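# Wind the cable around a gripped reel's hub

## Task

With one gripper holding the reel, pin the cable under one of that gripper's fingers at a point close to either end of the cable. Then wrap the cable around the reel's hub for more than one complete turn, keeping it within roughly one cable thickness of the hub over almost the whole turn. Any length that doubles back between the flanges is subtracted from the turn. Declare completion while that grip keeps the reel steady and lifted above the table, with no moving part of the other arm touching the reel or cable, and with that other arm not pressing hard against the holding arm.

## Robot and tools

Robot: two arms, left_arm and right_arm, each ending in a two-finger gripper. The fingers point along the gripper's +z axis and spread along its y axis. end_effector_position is the spot between the finger pads, about 1 cm short of the tips. Bases (URDF root) sit at left_arm (+0.003, +0.259, 0) m and right_arm (+0.013, -0.275, 0) m, each turned very slightly about z.

Frames: the scene frame has its origin at table-top height midway between the nominal bases, +x pointing out over the table, +z up, and left_arm on the +y side. Arm names do not match image sides. Reported hand positions, velocities and targets use the scene frame. Motion offsets instead use the axes of each arm's current Hand target. Printed positions and orientations may be a few centimetres off, more when reaching far.

execute_actions(actions, cameras): actions is a list of actions; each action is a list of up to 15 rows, one row per 1/30 s control step; if fewer rows are given, the last one repeats to fill 15. A row is one list of 14 numbers, each in [-1, 1], covering both arms even if only one moves: left_arm dx, dy, dz, rx, ry, rz, opening, then right_arm in the same order. dx..rz are offsets from the Hand target as it was when that action began (not from the previous row), along that Hand target's own axes; 1.0 equals 0.6 m of travel or 180 degrees of turn, and rx, ry, rz form a single rotation vector. Sending the same offset in a later action moves the hand further. opening is absolute, not an offset: +1 fully open (0.094 m), -1 closed. Images come back only for an empty actions list or when cameras names them (names: cam_high, cam_low, cam_left_wrist, cam_right_wrist, or ["all"]).

move(target, speed, blend, opening_speed, grip_force, blocking, cameras): target is either one 14-number row laid out exactly as above, or a list of up to 15 such rows. Every row is an offset from the same starting Hand targets, in their own axes, not from the previous row. Each gripper travels a straight path; all paths finish together, lasting at least 0.5 s and at most 10 s. speed is the top path speed in m/s, 0.002 to 2.9 (default 0.25), one value or one per target; rotation is capped at twice that figure in rad/s. blend (metres) rounds corners between listed targets; 0 stops at each. opening_speed (per second on the -1..+1 scale, 0.2 or more) closes or opens fingers gradually. grip_force sets a per-pad force cap of roughly 10 to 50 N (one value or one per arm); it persists, and lower caps close slowly. blocking=false returns after about 0.5 s while the move continues. The result adds a "move:" line: done, off_target, moving, held or fault, plus limits such as paced (pose clipped) or held (steps withheld). Arms not named are done. Paths do not avoid obstacles or the other arm, and faster moves lag, stray and hit harder.

wait(seconds 0 to 10) lets time pass with commands held; a running move continues. stop brakes a running move. zoom_image(camera, region [x0, y0, x1, y1] in pixels, at most 504 by 504) enlarges part of a camera's newest image. read_manual returns licence texts only. finished_scene(scene) ends the current scene, given its number; it cannot be undone.

Control notes: each step the commanded orientation is clipped to within 40 degrees of the measured one. The Hand target is the last commanded pose after clipping, and later offsets count from it. The gripper often rests a few centimetres short because of friction and weight; another command (even all zeros) re-requests it, or send the remaining gap as an offset. Sending all six pose numbers as 0 re-commands the current Hand target. A 0 in the opening slot closes to 0, so repeat an arm's current opening to leave it unchanged. An arm blocked by something keeps pressing; command its target back beyond the gripper to release. Avoid paths passing near an arm's own base; route around it.

Reading results: grip_measured is the finger opening on the command scale; empty, it reads up to about 2.5 mm wide, and on a firmly held part it can read a few mm narrower than the part. Force rises about 1 N per 0.001 below first touch, then jumps to the force cap. grip_effort_nm is the averaged gripper motor effort (negative = closing) and keeps a residue at rest. Joint torques include arm weight and have offsets and noise. Tool commands lists present commands. Joint velocities may say within noise. Motor temperatures: MOTOR HOT appears at 75 °C; at 90 °C an OVER-TEMPERATURE FAULT folds that arm and disables it; at 100 °C it collapses. Holding loads, stretching out or pushing at unreachable poses heats motors.

Avoid: dropping the reel or cable, anything leaving the table, releasing moving parts, fast impacts, hard pushes on the table or fixtures, grippers or wrist cameras meeting each other, squeezing the other arm's fingers, and force on the wrist-camera cables (their contact counts as the hand touching). Any arm stop is costly. Loose objects may occasionally get nudged.

Each tool is called after "Emit:" as name(argument=value, ...) on one line, values as JSON.

## Session

Emit:
execute_actions(actions=[])

Scene clock: 0.00 s.
left_arm: end_effector_position=(+0.4003, +0.2763, +0.1142) grip_measured=+1.000 grip_effort_nm=n/a end_effector_quat_wxyz=(+0.600, -0.032, +0.795, +0.085) | right_arm: end_effector_position=(+0.4183, -0.2674, +0.1216) grip_measured=+1.000 grip_effort_nm=n/a end_effector_quat_wxyz=(+0.623, +0.031, +0.780, -0.050)
Joint positions: left_arm=[-0.056 1.522 0.359 0.887 -0.238 0.034 0.094] | right_arm=[0.078 1.562 0.369 0.964 0.236 0.014 0.094]
Joint velocities: within noise
Joint torques (N m): no reading
Motor temperatures (°C): left_arm=[25 28 36 34 30 29 29] | right_arm=[28 30 37 30 27 26 29]
Heat: left arm: 36 °C; right arm: 37 °C.
Hand target: left_arm +0.4035, +0.2772, +0.1250; +0.613, -0.038, +0.784, +0.084 | right_arm +0.4205, -0.2682, +0.1292; +0.631, +0.036, +0.773, -0.050
Tool commands: left_gripper/opening=+1.0 right_gripper/opening=+1.0
camera_calibration:
cam_left_wrist: T_world_to_cam=[[0.173902, -0.984489, 0.0232479, 0.19176], [-0.662492, -0.134425, -0.736908, 0.408974], [0.728603, 0.112748, -0.675593, -0.132998], [0, 0, 0, 1]] pos_world=[0.334497, 0.258757, 0.207066]
cam_right_wrist: T_world_to_cam=[[-0.105296, -0.981709, 0.158622, -0.24491], [-0.655297, -0.0514819, -0.753615, 0.371422], [0.747997, -0.183297, -0.63789, -0.16928], [0, 0, 0, 1]] pos_world=[0.344225, -0.252337, 0.210776]

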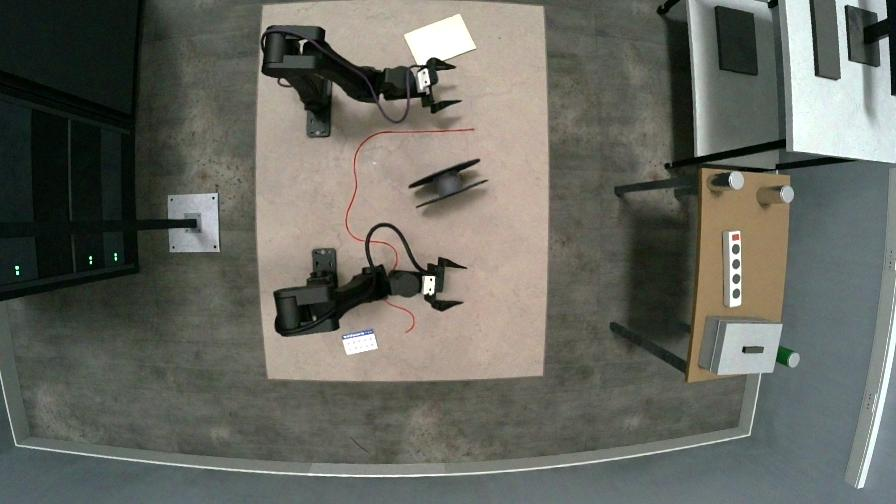

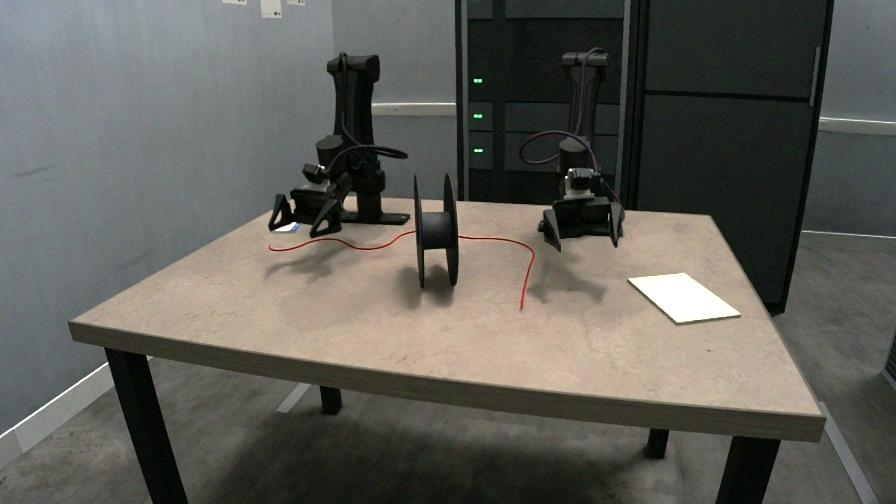

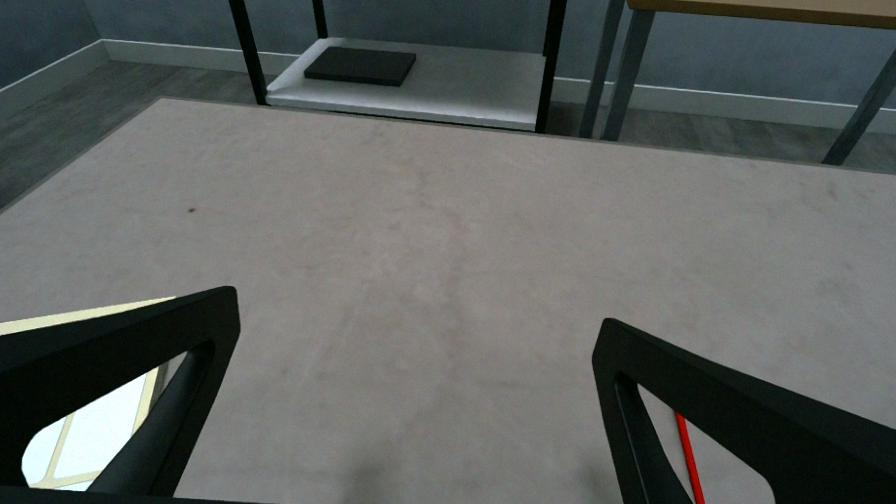

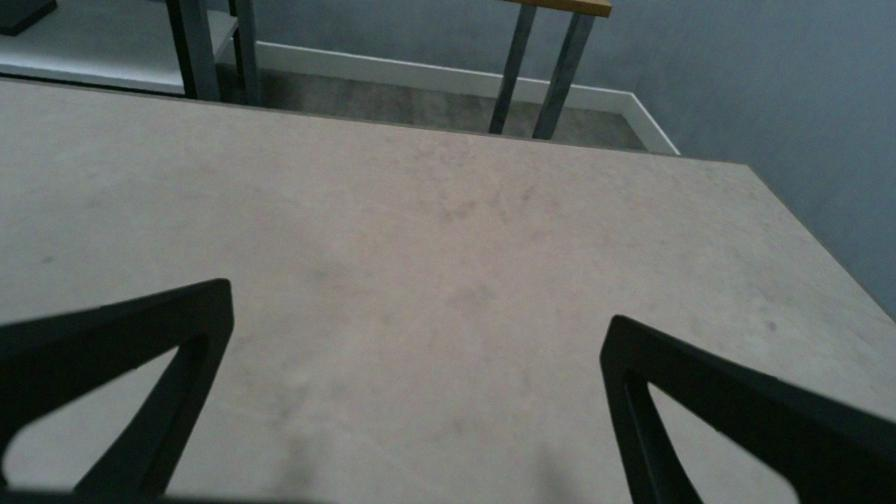

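Emit:
move(target=[-0.016,-0.195,0.031,0.0439,0.3386,0.0432,-0.2,0,0,0,0,0,0,1], cameras=["cam_left_wrist","cam_high"])

Emit:
zoom_image(camera="cam_high", region=[390, 110, 500, 220])

Scene clock: 75.97 s.
left_arm: end_effector_position=(+0.4381, +0.1706, +0.1143) grip_measured=-0.197 grip_effort_nm=-0.15 end_effector_quat_wxyz=(+0.121, +0.022, +0.991, +0.047) | right_arm: end_effector_position=(+0.4183, -0.2674, +0.1216) grip_measured=+1.000 grip_effort_nm=0.05 end_effector_quat_wxyz=(+0.623, +0.031, +0.780, -0.050)
Joint positions: left_arm=[-0.253 2.036 1.807 -1.126 -0.149 -0.202 0.038] | right_arm=[0.078 1.562 0.369 0.964 0.236 0.014 0.094]
Joint torques (N m): left_arm=[-0.57 -8.09 9.63 0.55 0.02 -0.14] | right_arm=[-0.05 -5.7 6.45 1.67 0.04 -0.03]
Motor temperatures (°C): left_arm=[25 29 38 40 30 29 29] | right_arm=[28 31 37 34 27 26 28]
Heat: left arm: 40 °C; right arm: 37 °C.
Hand target: left_arm +0.4426, +0.1651, +0.1198; +0.126, +0.016, +0.991, +0.041 | right_arm +0.4205, -0.2682, +0.1292; +0.631, +0.036, +0.773, -0.050
Off the commanded pose: left_arm 0.009 m, 1 deg | right_arm 0.008 m, 1 deg.
move: done
camera_calibration:
cam_left_wrist: T_world_to_cam=[[0.0823272, -0.994866, -0.0588537, 0.132415], [-0.970996, -0.0933731, 0.220111, 0.43869], [-0.224476, 0.0390255, -0.973698, 0.315592], [0, 0, 0, 1]] pos_world=[0.485908, 0.160381, 0.218524]
Images, in order (width x height): cam_high 896x504, cam_left_wrist 896x504.

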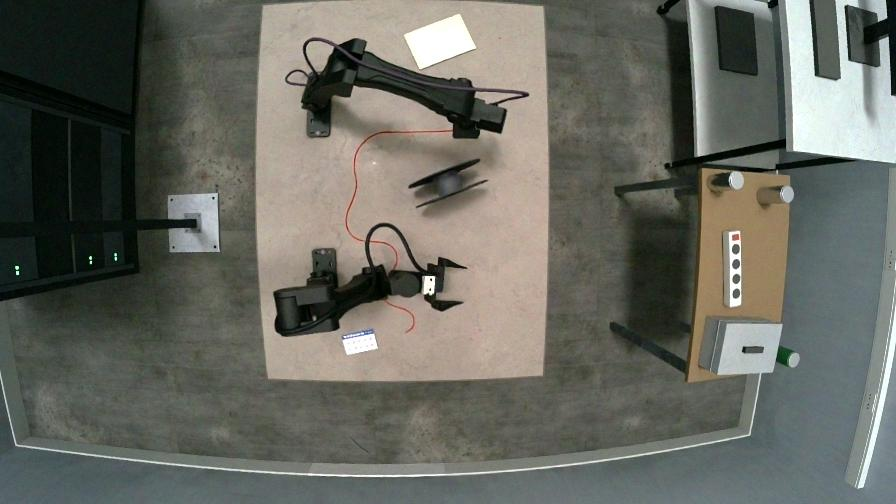

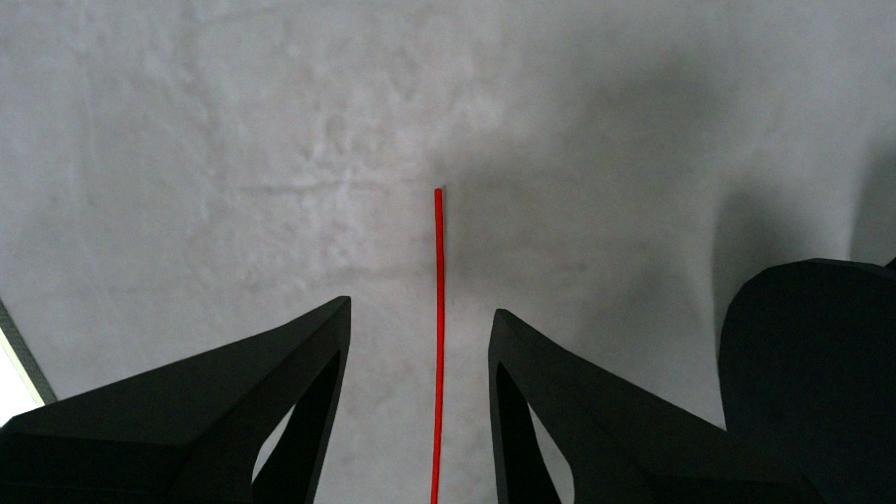

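Scaled by 4.582 from the camera's 896x504 image, which has a finer 1280x720 frame.

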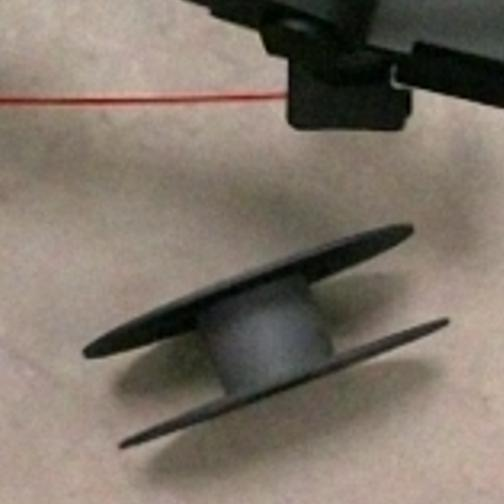

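Emit:
move(target=[0.042,-0.0145,0.16,0,0,0,-0.2,0,0,0,0,0,0,1], speed=0.1, cameras=["cam_left_wrist"])

Scene clock: 93.27 s.
left_arm: end_effector_position=(+0.4372, +0.1706, +0.0243) grip_measured=-0.197 grip_effort_nm=-0.15 end_effector_quat_wxyz=(+0.114, +0.022, +0.992, +0.048) | right_arm: end_effector_position=(+0.4183, -0.2674, +0.1216) grip_measured=+1.000 grip_effort_nm=0.05 end_effector_quat_wxyz=(+0.623, +0.031, +0.780, -0.050)
Joint positions: left_arm=[-0.253 2.102 1.546 -0.815 -0.148 -0.204 0.038] | right_arm=[0.078 1.562 0.369 0.964 0.236 0.014 0.094]
Joint torques (N m): left_arm=[-0.59 -8.76 4.98 1.05 0.02 -0.13] | right_arm=[0.02 -5.67 6.65 1.63 0.06 -0.01]
Heat: left arm: 39 °C; right arm: 37 °C.
Hand target: left_arm +0.4421, +0.1650, +0.0202; +0.126, +0.016, +0.991, +0.041 | right_arm +0.4205, -0.2682, +0.1292; +0.631, +0.036, +0.773, -0.050
Off the commanded pose: left_arm 0.009 m, 2 deg | right_arm 0.008 m, 1 deg.
move: done
camera_calibration:
cam_left_wrist: T_world_to_cam=[[0.0826278, -0.994646, -0.0620644, 0.127068], [-0.967582, -0.0949818, 0.234018, 0.455937], [-0.23866, 0.040716, -0.970249, 0.233566], [0, 0, 0, 1]] pos_world=[0.4864, 0.160184, 0.127807]
Images, in order (width x height): cam_left_wrist 896x504.

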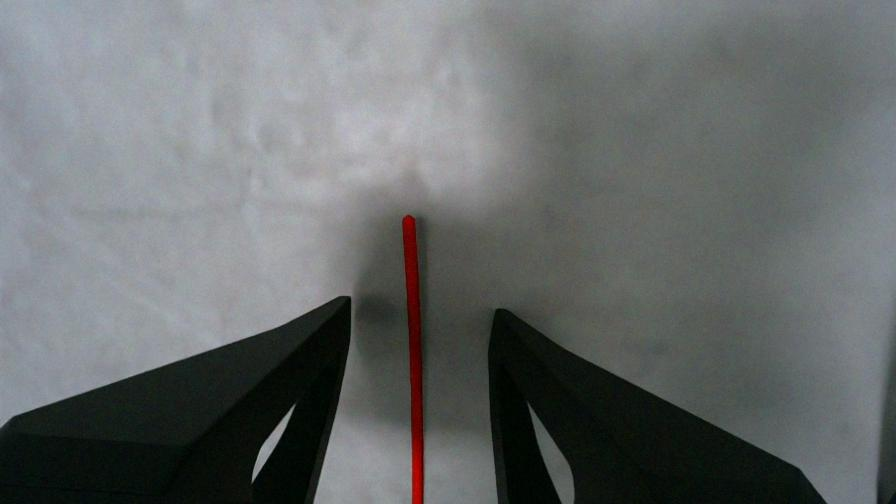

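Emit:
move(target=[[0.005,-0.0017,0.0205,0,0,0,-0.2,0,0,0,0,0,0,1],[0.005,-0.0017,0.0205,0,0,0,-1,0,0,0,0,0,0,1]], speed=0.05, opening_speed=0.8, cameras=["cam_left_wrist"])

Emit:
move(target=[-0.045,0.015,-0.175,0,0,0,-1,0,0,0,0,0,0,1], speed=0.1, cameras=["cam_left_wrist","cam_high"])

Scene clock: 99.83 s.
left_arm: end_effector_position=(+0.4439, +0.1656, +0.0213) grip_measured=-0.960 grip_effort_nm=-1.03 end_effector_quat_wxyz=(+0.132, +0.022, +0.990, +0.040) | right_arm: end_effector_position=(+0.4183, -0.2674, +0.1216) grip_measured=+1.000 grip_effort_nm=0.05 end_effector_quat_wxyz=(+0.623, +0.031, +0.780, -0.050)
Joint positions: left_arm=[-0.256 2.102 1.526 -0.756 -0.14 -0.205 0.002] | right_arm=[0.078 1.562 0.369 0.964 0.236 0.014 0.094]
Joint torques (N m): left_arm=[-0.25 -7.57 4.31 0.98 -0.05 -0.11] | right_arm=[-0.06 -5.72 6.53 1.66 0.06 0.04]
Heat: left arm: 38 °C; right arm: 37 °C.
Hand target: left_arm +0.4422, +0.1651, +0.0074; +0.126, +0.016, +0.991, +0.041 | right_arm +0.4205, -0.2682, +0.1292; +0.631, +0.036, +0.773, -0.050
Off the commanded pose: left_arm 0.014 m, 1 deg | right_arm 0.008 m, 1 deg.
move: off_target (left_arm); target 2's new opening was sent with left_arm's hand 0.016 m and 1 deg from that target
camera_calibration:
cam_left_wrist: T_world_to_cam=[[0.0804646, -0.995884, -0.0417236, 0.122128], [-0.975547, -0.0872728, 0.201723, 0.46559], [-0.204534, 0.0244717, -0.978553, 0.220204], [0, 0, 0, 1]] pos_world=[0.489417, 0.156869, 0.126656]
Images, in order (width x height): cam_left_wrist 896x504.

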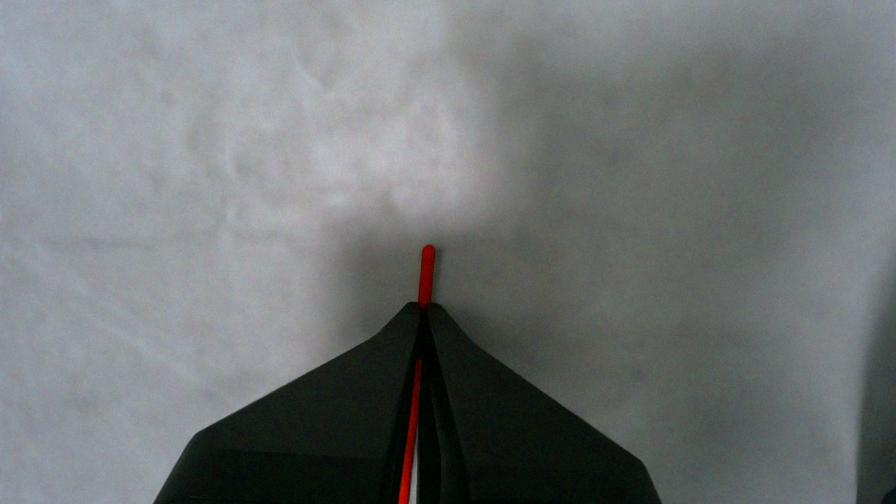

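Scene clock: 101.90 s.
left_arm: end_effector_position=(+0.4364, +0.1676, +0.0888) grip_measured=-0.960 grip_effort_nm=-1.03 end_effector_quat_wxyz=(+0.096, +0.025, +0.994, +0.049) | right_arm: end_effector_position=(+0.4183, -0.2674, +0.1216) grip_measured=+1.000 grip_effort_nm=0.05 end_effector_quat_wxyz=(+0.623, +0.031, +0.780, -0.050)
Joint positions: left_arm=[-0.256 2.087 1.791 -1.111 -0.14 -0.205 0.002] | right_arm=[0.078 1.562 0.369 0.964 0.236 0.014 0.094]
Joint torques (N m): left_arm=[-0.32 -12.44 9.25 0.46 -0.05 -0.12] | right_arm=[0.1 -5.68 6.58 1.64 0.06 0.03]
Heat: left arm: 38 °C; right arm: 37 °C.
Hand target: left_arm +0.4423, +0.1647, +0.1164; +0.126, +0.016, +0.991, +0.041 | right_arm +0.4205, -0.2682, +0.1292; +0.631, +0.036, +0.773, -0.050
Off the commanded pose: left_arm 0.028 m, 4 deg | right_arm 0.008 m, 1 deg.
move: off_target (left_arm)
camera_calibration:
cam_left_wrist: T_world_to_cam=[[0.0766236, -0.994819, -0.0668069, 0.131288], [-0.958751, -0.0919086, 0.268978, 0.432404], [-0.273724, 0.0434412, -0.960827, 0.310047], [0, 0, 0, 1]] pos_world=[0.489375, 0.156881, 0.190366]
Images, in order (width x height): cam_high 896x504, cam_left_wrist 896x504.

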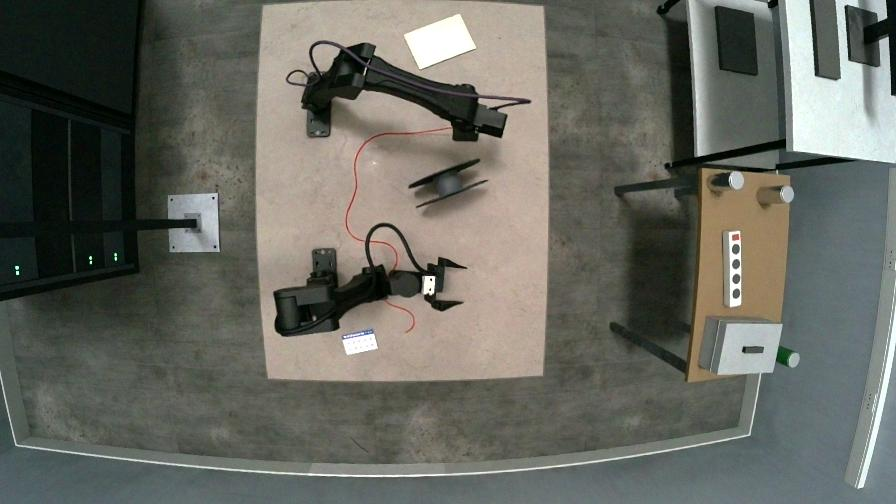

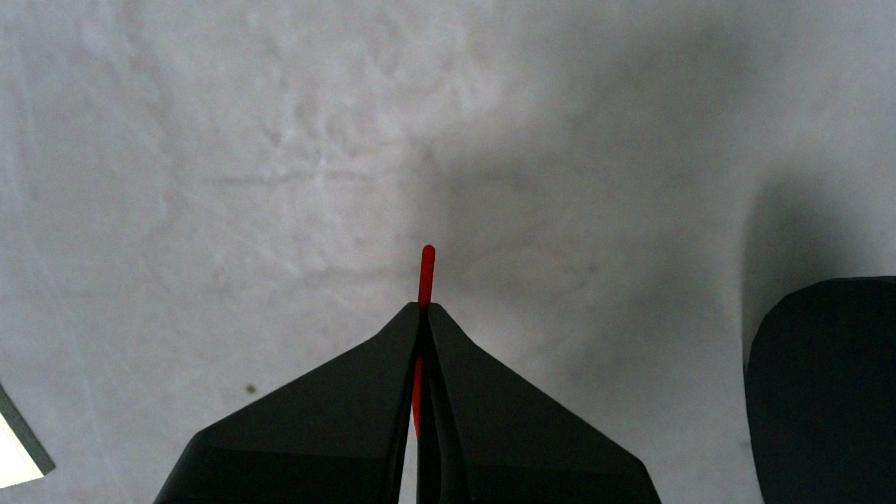

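Emit:
move(target=[[0.1525,0.0128,-0.356,0.155,-0.167,0.126,-1,0,0,0,0,0,0,1],[0.2275,-0.1217,-0.387,0.31,-0.334,0.252,-1,0,0,0,0,0,0,1],[0.193,-0.378,-0.358,0.31,-0.334,0.252,-1,0,0,0,0,0,0,1]], speed=0.15, blend=0.03, cameras=["cam_low","cam_high","cam_right_wrist"])

Scene clock: 121.87 s.
left_arm: end_effector_position=(+0.2627, -0.0643, +0.2457) grip_measured=-0.960 grip_effort_nm=-1.03 end_effector_quat_wxyz=(+0.487, +0.439, +0.662, -0.363) | right_arm: end_effector_position=(+0.4183, -0.2674, +0.1216) grip_measured=+1.000 grip_effort_nm=0.05 end_effector_quat_wxyz=(+0.623, +0.031, +0.780, -0.050)
Joint positions: left_arm=[-0.664 1.28 0.81 0.163 0.53 0.105 0.002] | right_arm=[0.078 1.562 0.369 0.964 0.236 0.014 0.094]
Joint torques (N m): left_arm=[-0.58 -3.26 10.19 2.49 -0.07 -0.09] | right_arm=[0.06 -5.81 6.68 1.63 0.05 -0.04]
Heat: left arm: 38 °C; right arm: 37 °C.
Hand target: left_arm +0.2716, -0.0731, +0.2752; +0.528, +0.435, +0.631, -0.365 | right_arm +0.4205, -0.2682, +0.1292; +0.631, +0.036, +0.773, -0.050
Off the commanded pose: left_arm 0.032 m, 6 deg | right_arm 0.008 m, 1 deg.
move: off_target (left_arm)
camera_calibration:
cam_right_wrist: T_world_to_cam=[[-0.105296, -0.981709, 0.158622, -0.24491], [-0.655297, -0.0514819, -0.753615, 0.371422], [0.747997, -0.183297, -0.63789, -0.16928], [0, 0, 0, 1]] pos_world=[0.344225, -0.252337, 0.210776]
Images, in order (width x height): cam_high 896x504, cam_low 896x504, cam_right_wrist 896x504.

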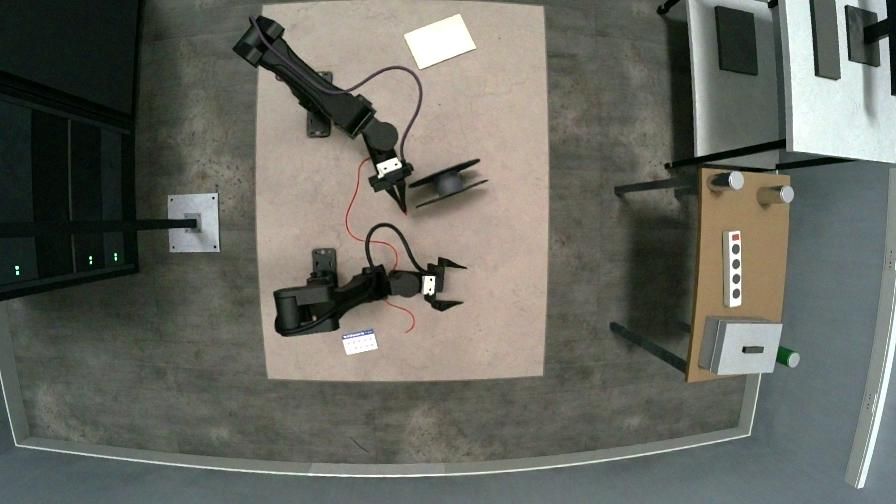

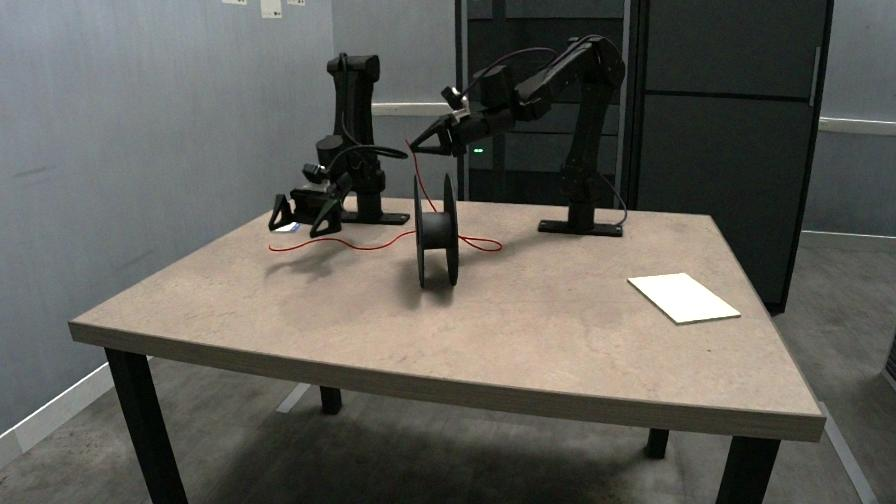

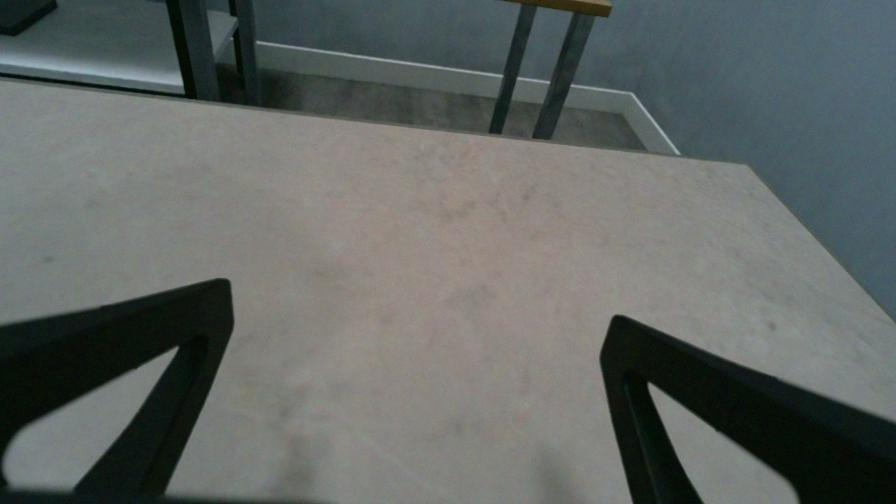

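Emit:
move(target=[-0.012,0.158,0.017,0,-0.03,0,-1,0,0,0,0,0,0,1], speed=0.12, cameras=["cam_low","cam_high","cam_left_wrist"])

Scene clock: 145.87 s.
left_arm: end_effector_position=(+0.3572, -0.0447, +0.2520) grip_measured=-0.960 grip_effort_nm=-1.03 end_effector_quat_wxyz=(+0.523, +0.409, +0.642, -0.382) | right_arm: end_effector_position=(+0.4183, -0.2674, +0.1216) grip_measured=+1.000 grip_effort_nm=0.05 end_effector_quat_wxyz=(+0.623, +0.031, +0.780, -0.050)
Joint positions: left_arm=[-0.437 1.554 0.964 0.371 0.739 0.085 0.002] | right_arm=[0.078 1.562 0.369 0.964 0.236 0.014 0.094]
Joint torques (N m): left_arm=[0.24 -5.07 10.52 2.38 0.23 -0.09] | right_arm=[0.02 -5.68 6.67 1.63 0.03 0.03]
Heat: left arm: 40 °C; right arm: 36 °C.
Hand target: left_arm +0.3642, -0.0502, +0.2804; +0.557, +0.417, +0.606, -0.385 | right_arm +0.4205, -0.2682, +0.1292; +0.631, +0.036, +0.773, -0.050
Off the commanded pose: left_arm 0.030 m, 6 deg | right_arm 0.008 m, 1 deg.
move: off_target (left_arm)
camera_calibration:
cam_left_wrist: T_world_to_cam=[[-0.908785, -0.374503, 0.184005, 0.253575], [-0.363132, 0.492614, -0.790864, 0.373503], [0.205537, -0.785543, -0.583674, 0.151183], [0, 0, 0, 1]] pos_world=[0.335002, 0.0297324, 0.336973]
Images, in order (width x height): cam_high 896x504, cam_low 896x504, cam_left_wrist 896x504.

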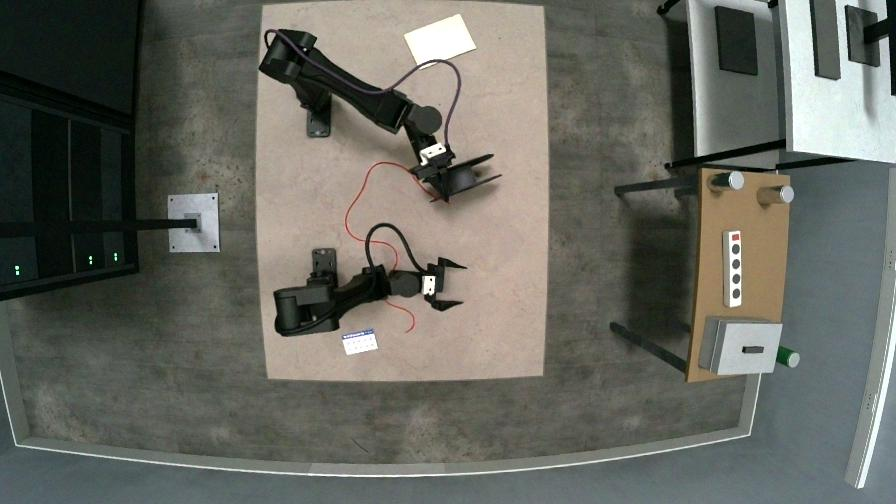

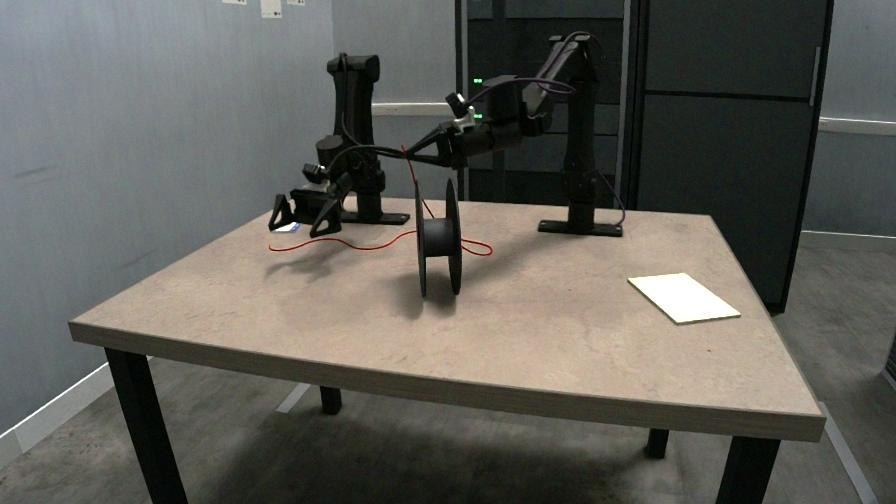

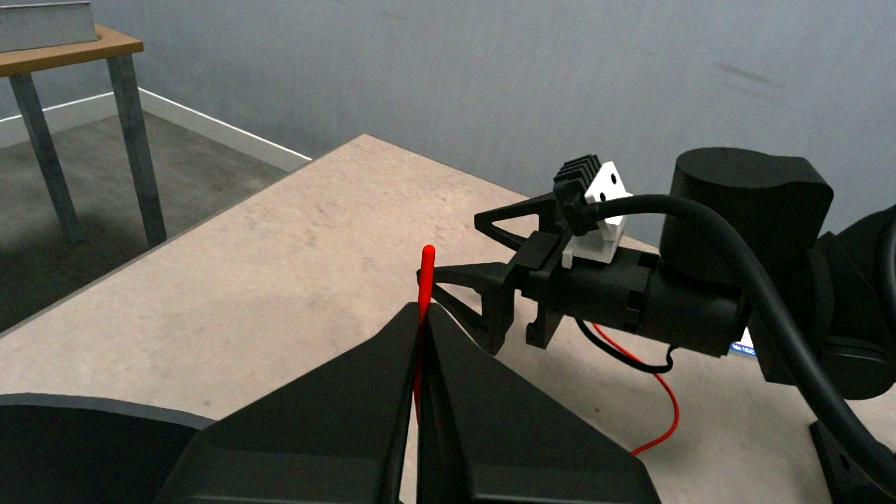

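Emit:
zoom_image(camera="cam_low", region=[360, 60, 560, 310])

Emit:
zoom_image(camera="cam_high", region=[380, 120, 520, 220])

Scaled by 2.016 from the camera's 896x504 image, which has a finer 1280x720 frame.

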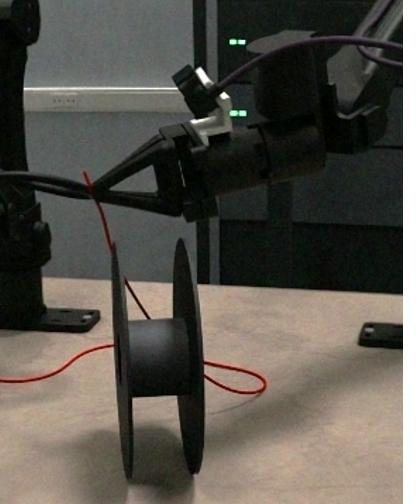

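Scaled by 3.600 from the camera's 896x504 image, which has a finer 1280x720 frame.

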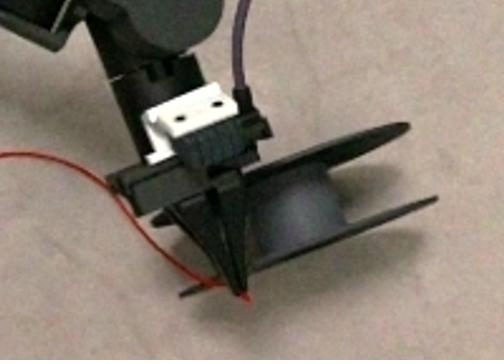

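Emit:
move(target=[[-0.019,0.057,-0.033,0,0,0,-1,-0.178,0.083,-0.2355,-0.1444,0.153,-0.0587,1],[-0.019,0.057,-0.033,0,0,0,-1,-0.1175,0.309,-0.2507,-0.1444,0.153,-0.0587,1]], speed=0.12, cameras=["cam_low","cam_high","cam_right_wrist"])

Emit:
zoom_image(camera="cam_high", region=[380, 120, 520, 220])

Emit:
zoom_image(camera="cam_low", region=[360, 60, 560, 310])

Scene clock: 171.80 s.
left_arm: end_effector_position=(+0.3852, -0.0196, +0.2779) grip_measured=-0.960 grip_effort_nm=-1.03 end_effector_quat_wxyz=(+0.544, +0.407, +0.623, -0.387) | right_arm: end_effector_position=(+0.2993, -0.0714, +0.2111) grip_measured=+1.000 grip_effort_nm=0.05 end_effector_quat_wxyz=(+0.388, -0.183, +0.901, +0.069)
Joint positions: left_arm=[-0.332 1.592 1.056 0.371 0.848 0.085 0.002] | right_arm=[0.71 1.209 1.049 -0.639 0.27 0.241 0.094]
Joint torques (N m): left_arm=[0.62 -5.56 10.61 1.71 0.22 0.07] | right_arm=[0.73 -3.1 8.43 1.85 0.34 0.17]
Heat: left arm: 42 °C; right arm: 37 °C.
Hand target: left_arm +0.3896, -0.0204, +0.2934; +0.557, +0.417, +0.606, -0.385 | right_arm +0.3106, -0.0653, +0.2223; +0.416, -0.164, +0.891, +0.077
Off the commanded pose: left_arm 0.016 m, 3 deg | right_arm 0.017 m, 4 deg.
move: off_target (left_arm, right_arm)
camera_calibration:
cam_right_wrist: T_world_to_cam=[[0.441201, -0.889534, 0.118621, -0.22772], [-0.832373, -0.455039, -0.316378, 0.302945], [0.335406, 0.0408495, -0.941187, 0.216279], [0, 0, 0, 1]] pos_world=[0.280092, -0.0735474, 0.326417]
Images, in order (width x height): cam_high 896x504, cam_low 896x504, cam_right_wrist 896x504.

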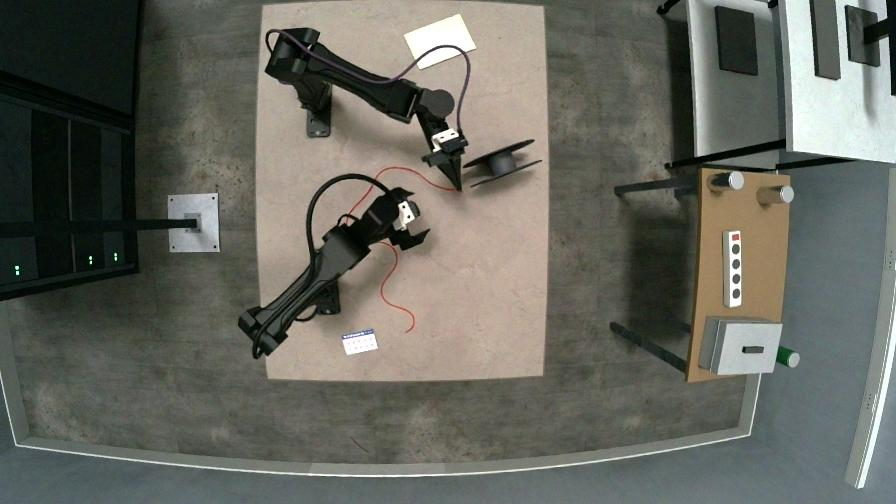

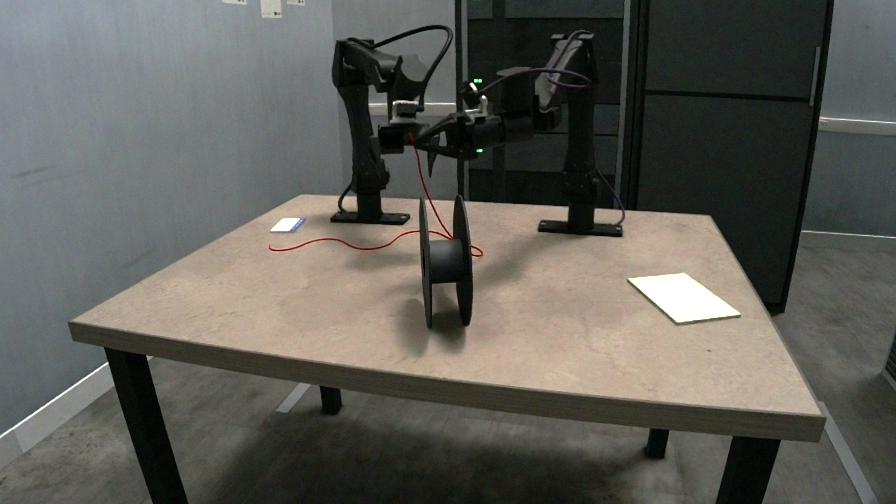

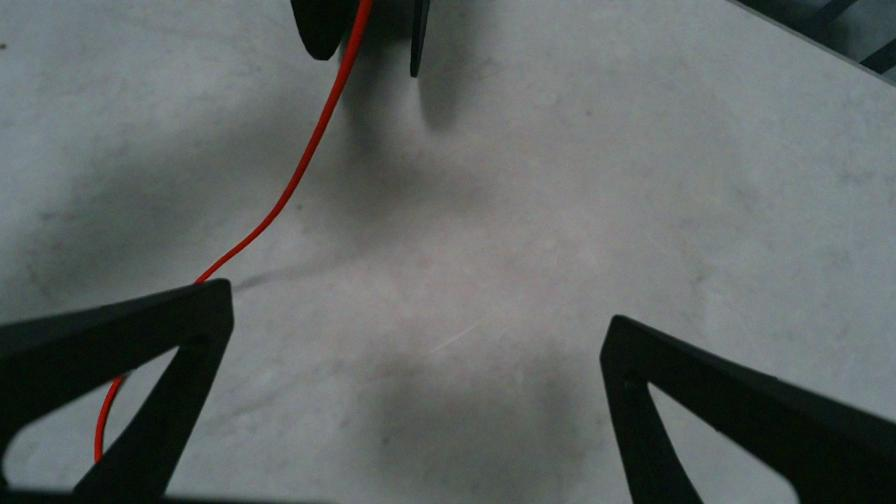

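Scaled by 3.600 from the camera's 896x504 image, which has a finer 1280x720 frame.

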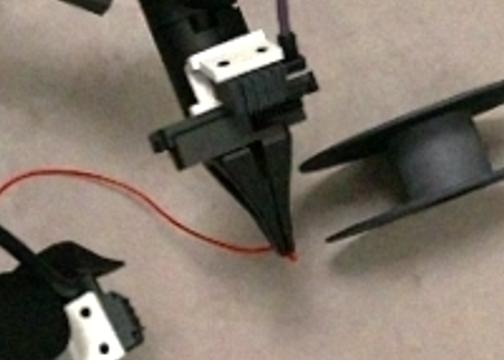

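Scaled by 2.016 from the camera's 896x504 image, which has a finer 1280x720 frame.

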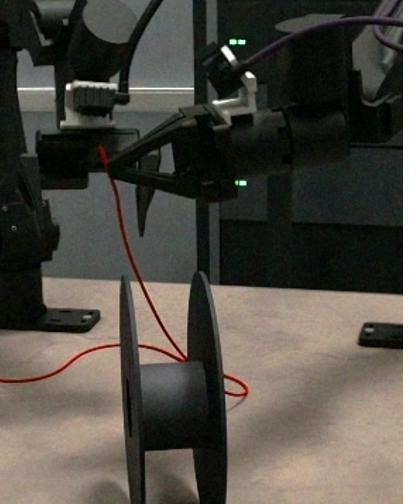

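Emit:
wait(seconds=0.2, cameras=["cam_high"])

Emit:
zoom_image(camera="cam_high", region=[430, 110, 570, 210])

Scene clock: 176.23 s.
left_arm: end_effector_position=(+0.3852, -0.0196, +0.2779) grip_measured=-0.960 grip_effort_nm=-1.03 end_effector_quat_wxyz=(+0.544, +0.407, +0.623, -0.387) | right_arm: end_effector_position=(+0.2994, -0.0716, +0.2111) grip_measured=+1.000 grip_effort_nm=0.05 end_effector_quat_wxyz=(+0.388, -0.183, +0.901, +0.068)
Joint positions: left_arm=[-0.332 1.592 1.056 0.371 0.848 0.085 0.002] | right_arm=[0.71 1.209 1.049 -0.639 0.271 0.241 0.094]
Joint torques (N m): left_arm=[0.61 -5.49 10.55 1.7 0.22 0.07] | right_arm=[0.27 -3.25 8.27 1.83 0.34 0.15]
Heat: left arm: 42 °C; right arm: 37 °C.
Hand target: left_arm +0.3896, -0.0204, +0.2934; +0.557, +0.417, +0.606, -0.385 | right_arm +0.3106, -0.0653, +0.2223; +0.416, -0.164, +0.891, +0.077
Tool commands: left_gripper/opening=-1.0 right_gripper/opening=+1.0
Off the commanded pose: left_arm 0.016 m, 3 deg | right_arm 0.017 m, 4 deg.
wait: 0.20 s; at rest from the start
Images, in order (width x height): cam_high 896x504.

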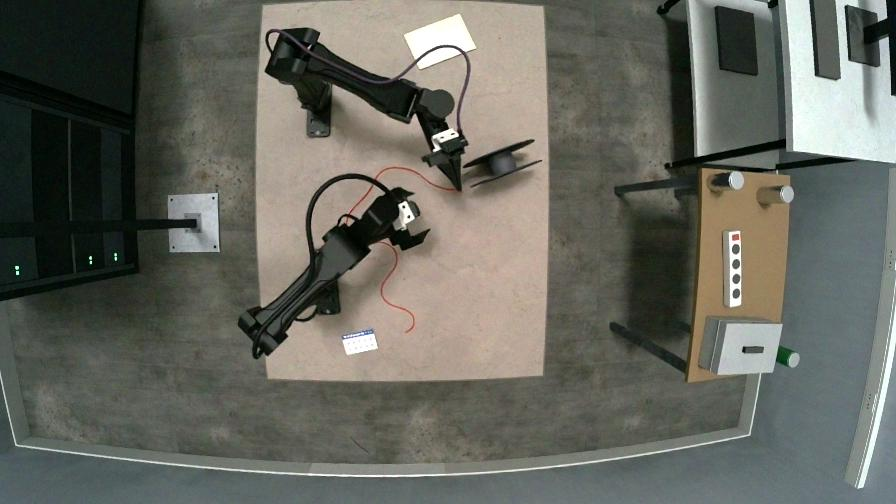

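Scaled by 3.600 from the camera's 896x504 image, which has a finer 1280x720 frame.

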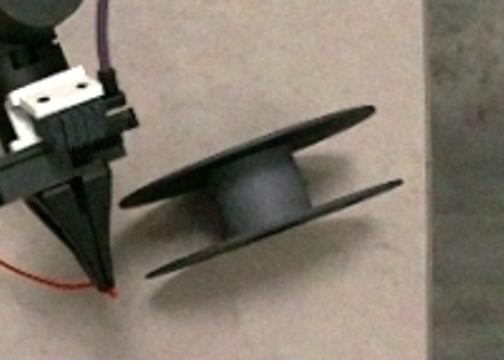

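Emit:
move(target=[0.007,0.185,0.0195,0,0,0,-1,-0.153,0.0093,0.154,0,0,0,0.7], speed=0.08, cameras=["cam_low","cam_high","cam_right_wrist"])

Emit:
zoom_image(camera="cam_high", region=[420, 110, 560, 210])

Emit:
zoom_image(camera="cam_low", region=[340, 60, 560, 360])

Scene clock: 201.53 s.
left_arm: end_effector_position=(+0.4956, +0.0084, +0.2812) grip_measured=-0.960 grip_effort_nm=-1.03 end_effector_quat_wxyz=(+0.557, +0.405, +0.614, -0.386) | right_arm: end_effector_position=(+0.4149, -0.0231, +0.2167) grip_measured=+0.702 grip_effort_nm=-0.06 end_effector_quat_wxyz=(+0.389, -0.171, +0.903, +0.060)
Joint positions: left_arm=[-0.186 1.956 1.487 0.321 0.987 0.1 0.002] | right_arm=[0.597 1.671 1.468 -0.58 0.216 0.177 0.08]
Joint velocities: left_arm=[-0.017 -0.012 0.017 0.154 -0.051 0.007 -0.001] | right_arm=[within noise]
Joint torques (N m): left_arm=[0.44 -8.29 10.62 1.28 0.23 0.19] | right_arm=[-0.44 -6.56 11.4 1.71 0 -0.07]
Heat: left arm: 40 °C; right arm: 38 °C.
Hand target: left_arm +0.4974, +0.0084, +0.2881; +0.557, +0.417, +0.606, -0.385 | right_arm +0.4298, -0.0138, +0.2333; +0.416, -0.164, +0.891, +0.077
Off the commanded pose: left_arm 0.007 m, 2 deg | right_arm 0.024 m, 4 deg.
move: off_target (right_arm)
camera_calibration:
cam_right_wrist: T_world_to_cam=[[0.413038, -0.902171, 0.124448, -0.22623], [-0.845213, -0.430622, -0.316511, 0.428779], [0.339137, 0.0255467, -0.94039, 0.178707], [0, 0, 0, 1]] pos_world=[0.395245, -0.0240216, 0.331922]
Images, in order (width x height): cam_high 896x504, cam_low 896x504, cam_right_wrist 896x504.

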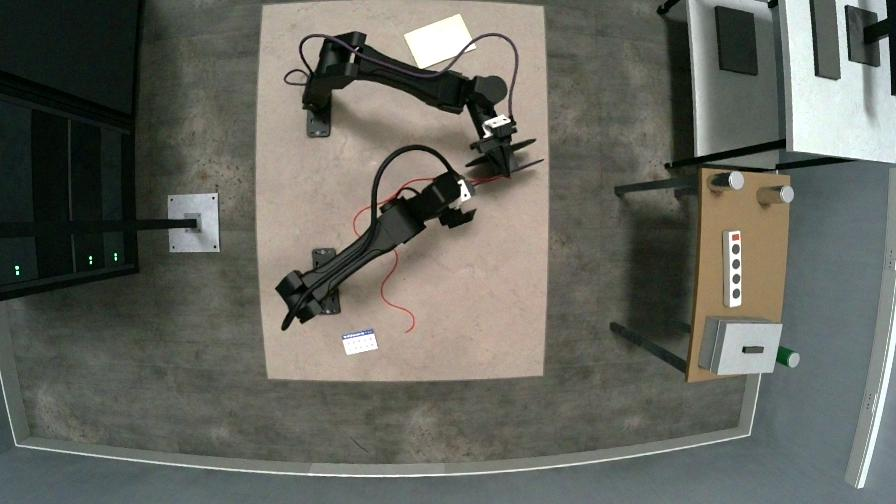

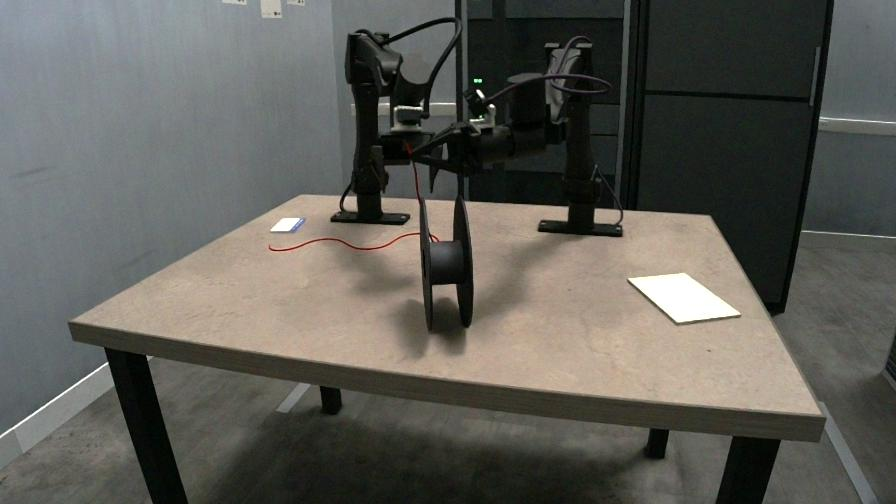

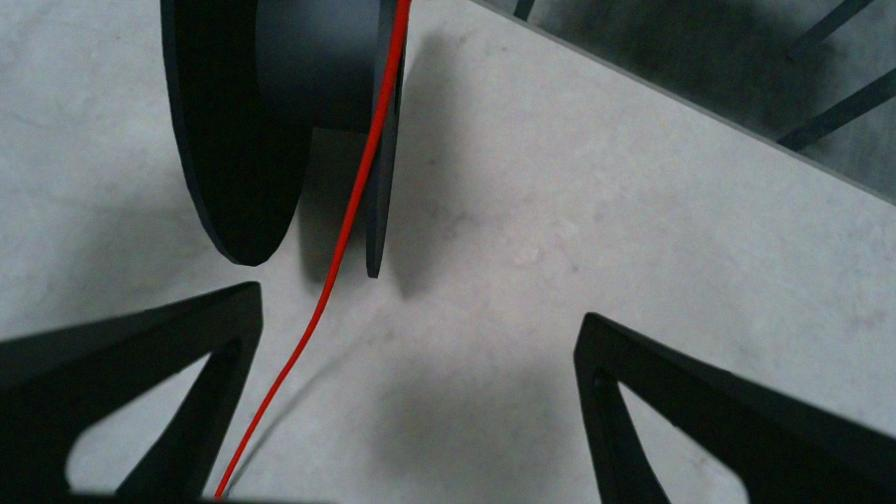

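Scaled by 3.600 from the camera's 896x504 image, which has a finer 1280x720 frame.

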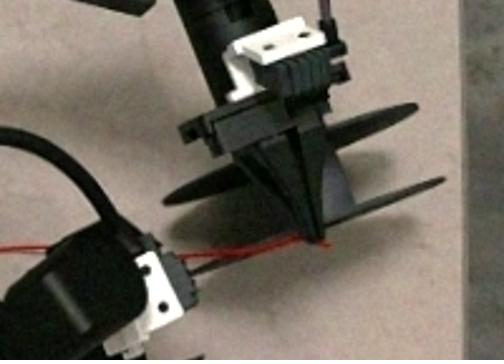

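Scaled by 1.680 from the camera's 896x504 image, which has a finer 1280x720 frame.

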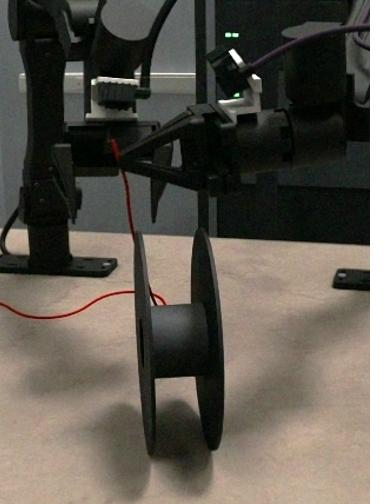

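Emit:
move(target=[0.004,0,-0.041,0,0,0,-1,-0.007,0.008,0.084,0,0,0,0.7], speed=0.05, cameras=["cam_right_wrist"])

Scene clock: 210.53 s.
left_arm: end_effector_position=(+0.4987, +0.0282, +0.2818) grip_measured=-0.960 grip_effort_nm=-1.03 end_effector_quat_wxyz=(+0.560, +0.408, +0.610, -0.385) | right_arm: end_effector_position=(+0.4482, -0.0055, +0.1870) grip_measured=+0.702 grip_effort_nm=-0.06 end_effector_quat_wxyz=(+0.384, -0.172, +0.906, +0.058)
Joint positions: left_arm=[-0.139 1.956 1.487 0.317 1.036 0.118 0.002] | right_arm=[0.582 1.823 1.54 -0.511 0.204 0.166 0.08]
Joint torques (N m): left_arm=[0.61 -11.66 5.42 1.27 0.24 0.21] | right_arm=[-0.57 -7.77 11.21 1.82 -0.06 -0.03]
Heat: left arm: 40 °C; right arm: 38 °C.
Hand target: left_arm +0.4886, +0.0315, +0.2877; +0.557, +0.417, +0.606, -0.385 | right_arm +0.4667, +0.0054, +0.2041; +0.416, -0.164, +0.891, +0.077
Off the commanded pose: left_arm 0.012 m, 1 deg | right_arm 0.027 m, 5 deg.
move: off_target (left_arm, right_arm)
camera_calibration:
cam_right_wrist: T_world_to_cam=[[0.414917, -0.9011, 0.12595, -0.22165], [-0.848665, -0.433194, -0.303498, 0.454245], [0.328043, 0.019037, -0.944471, 0.144799], [0, 0, 0, 1]] pos_world=[0.429968, -0.00570891, 0.302538]
Images, in order (width x height): cam_right_wrist 896x504.

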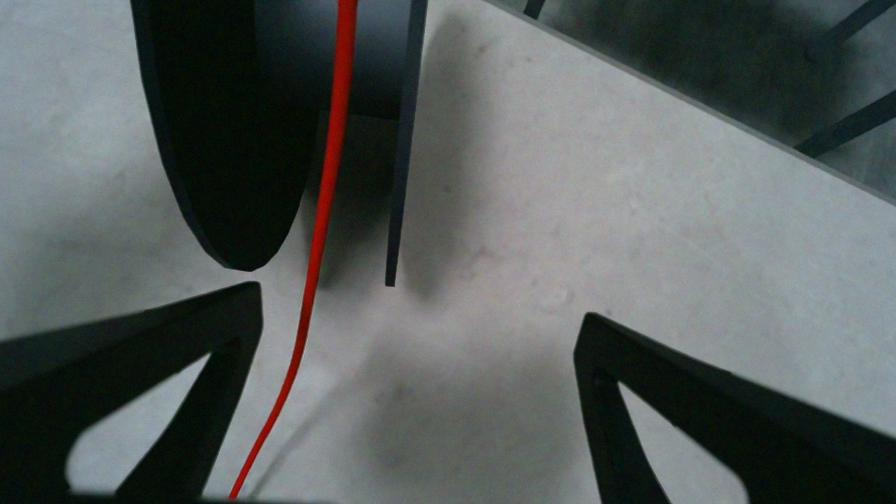

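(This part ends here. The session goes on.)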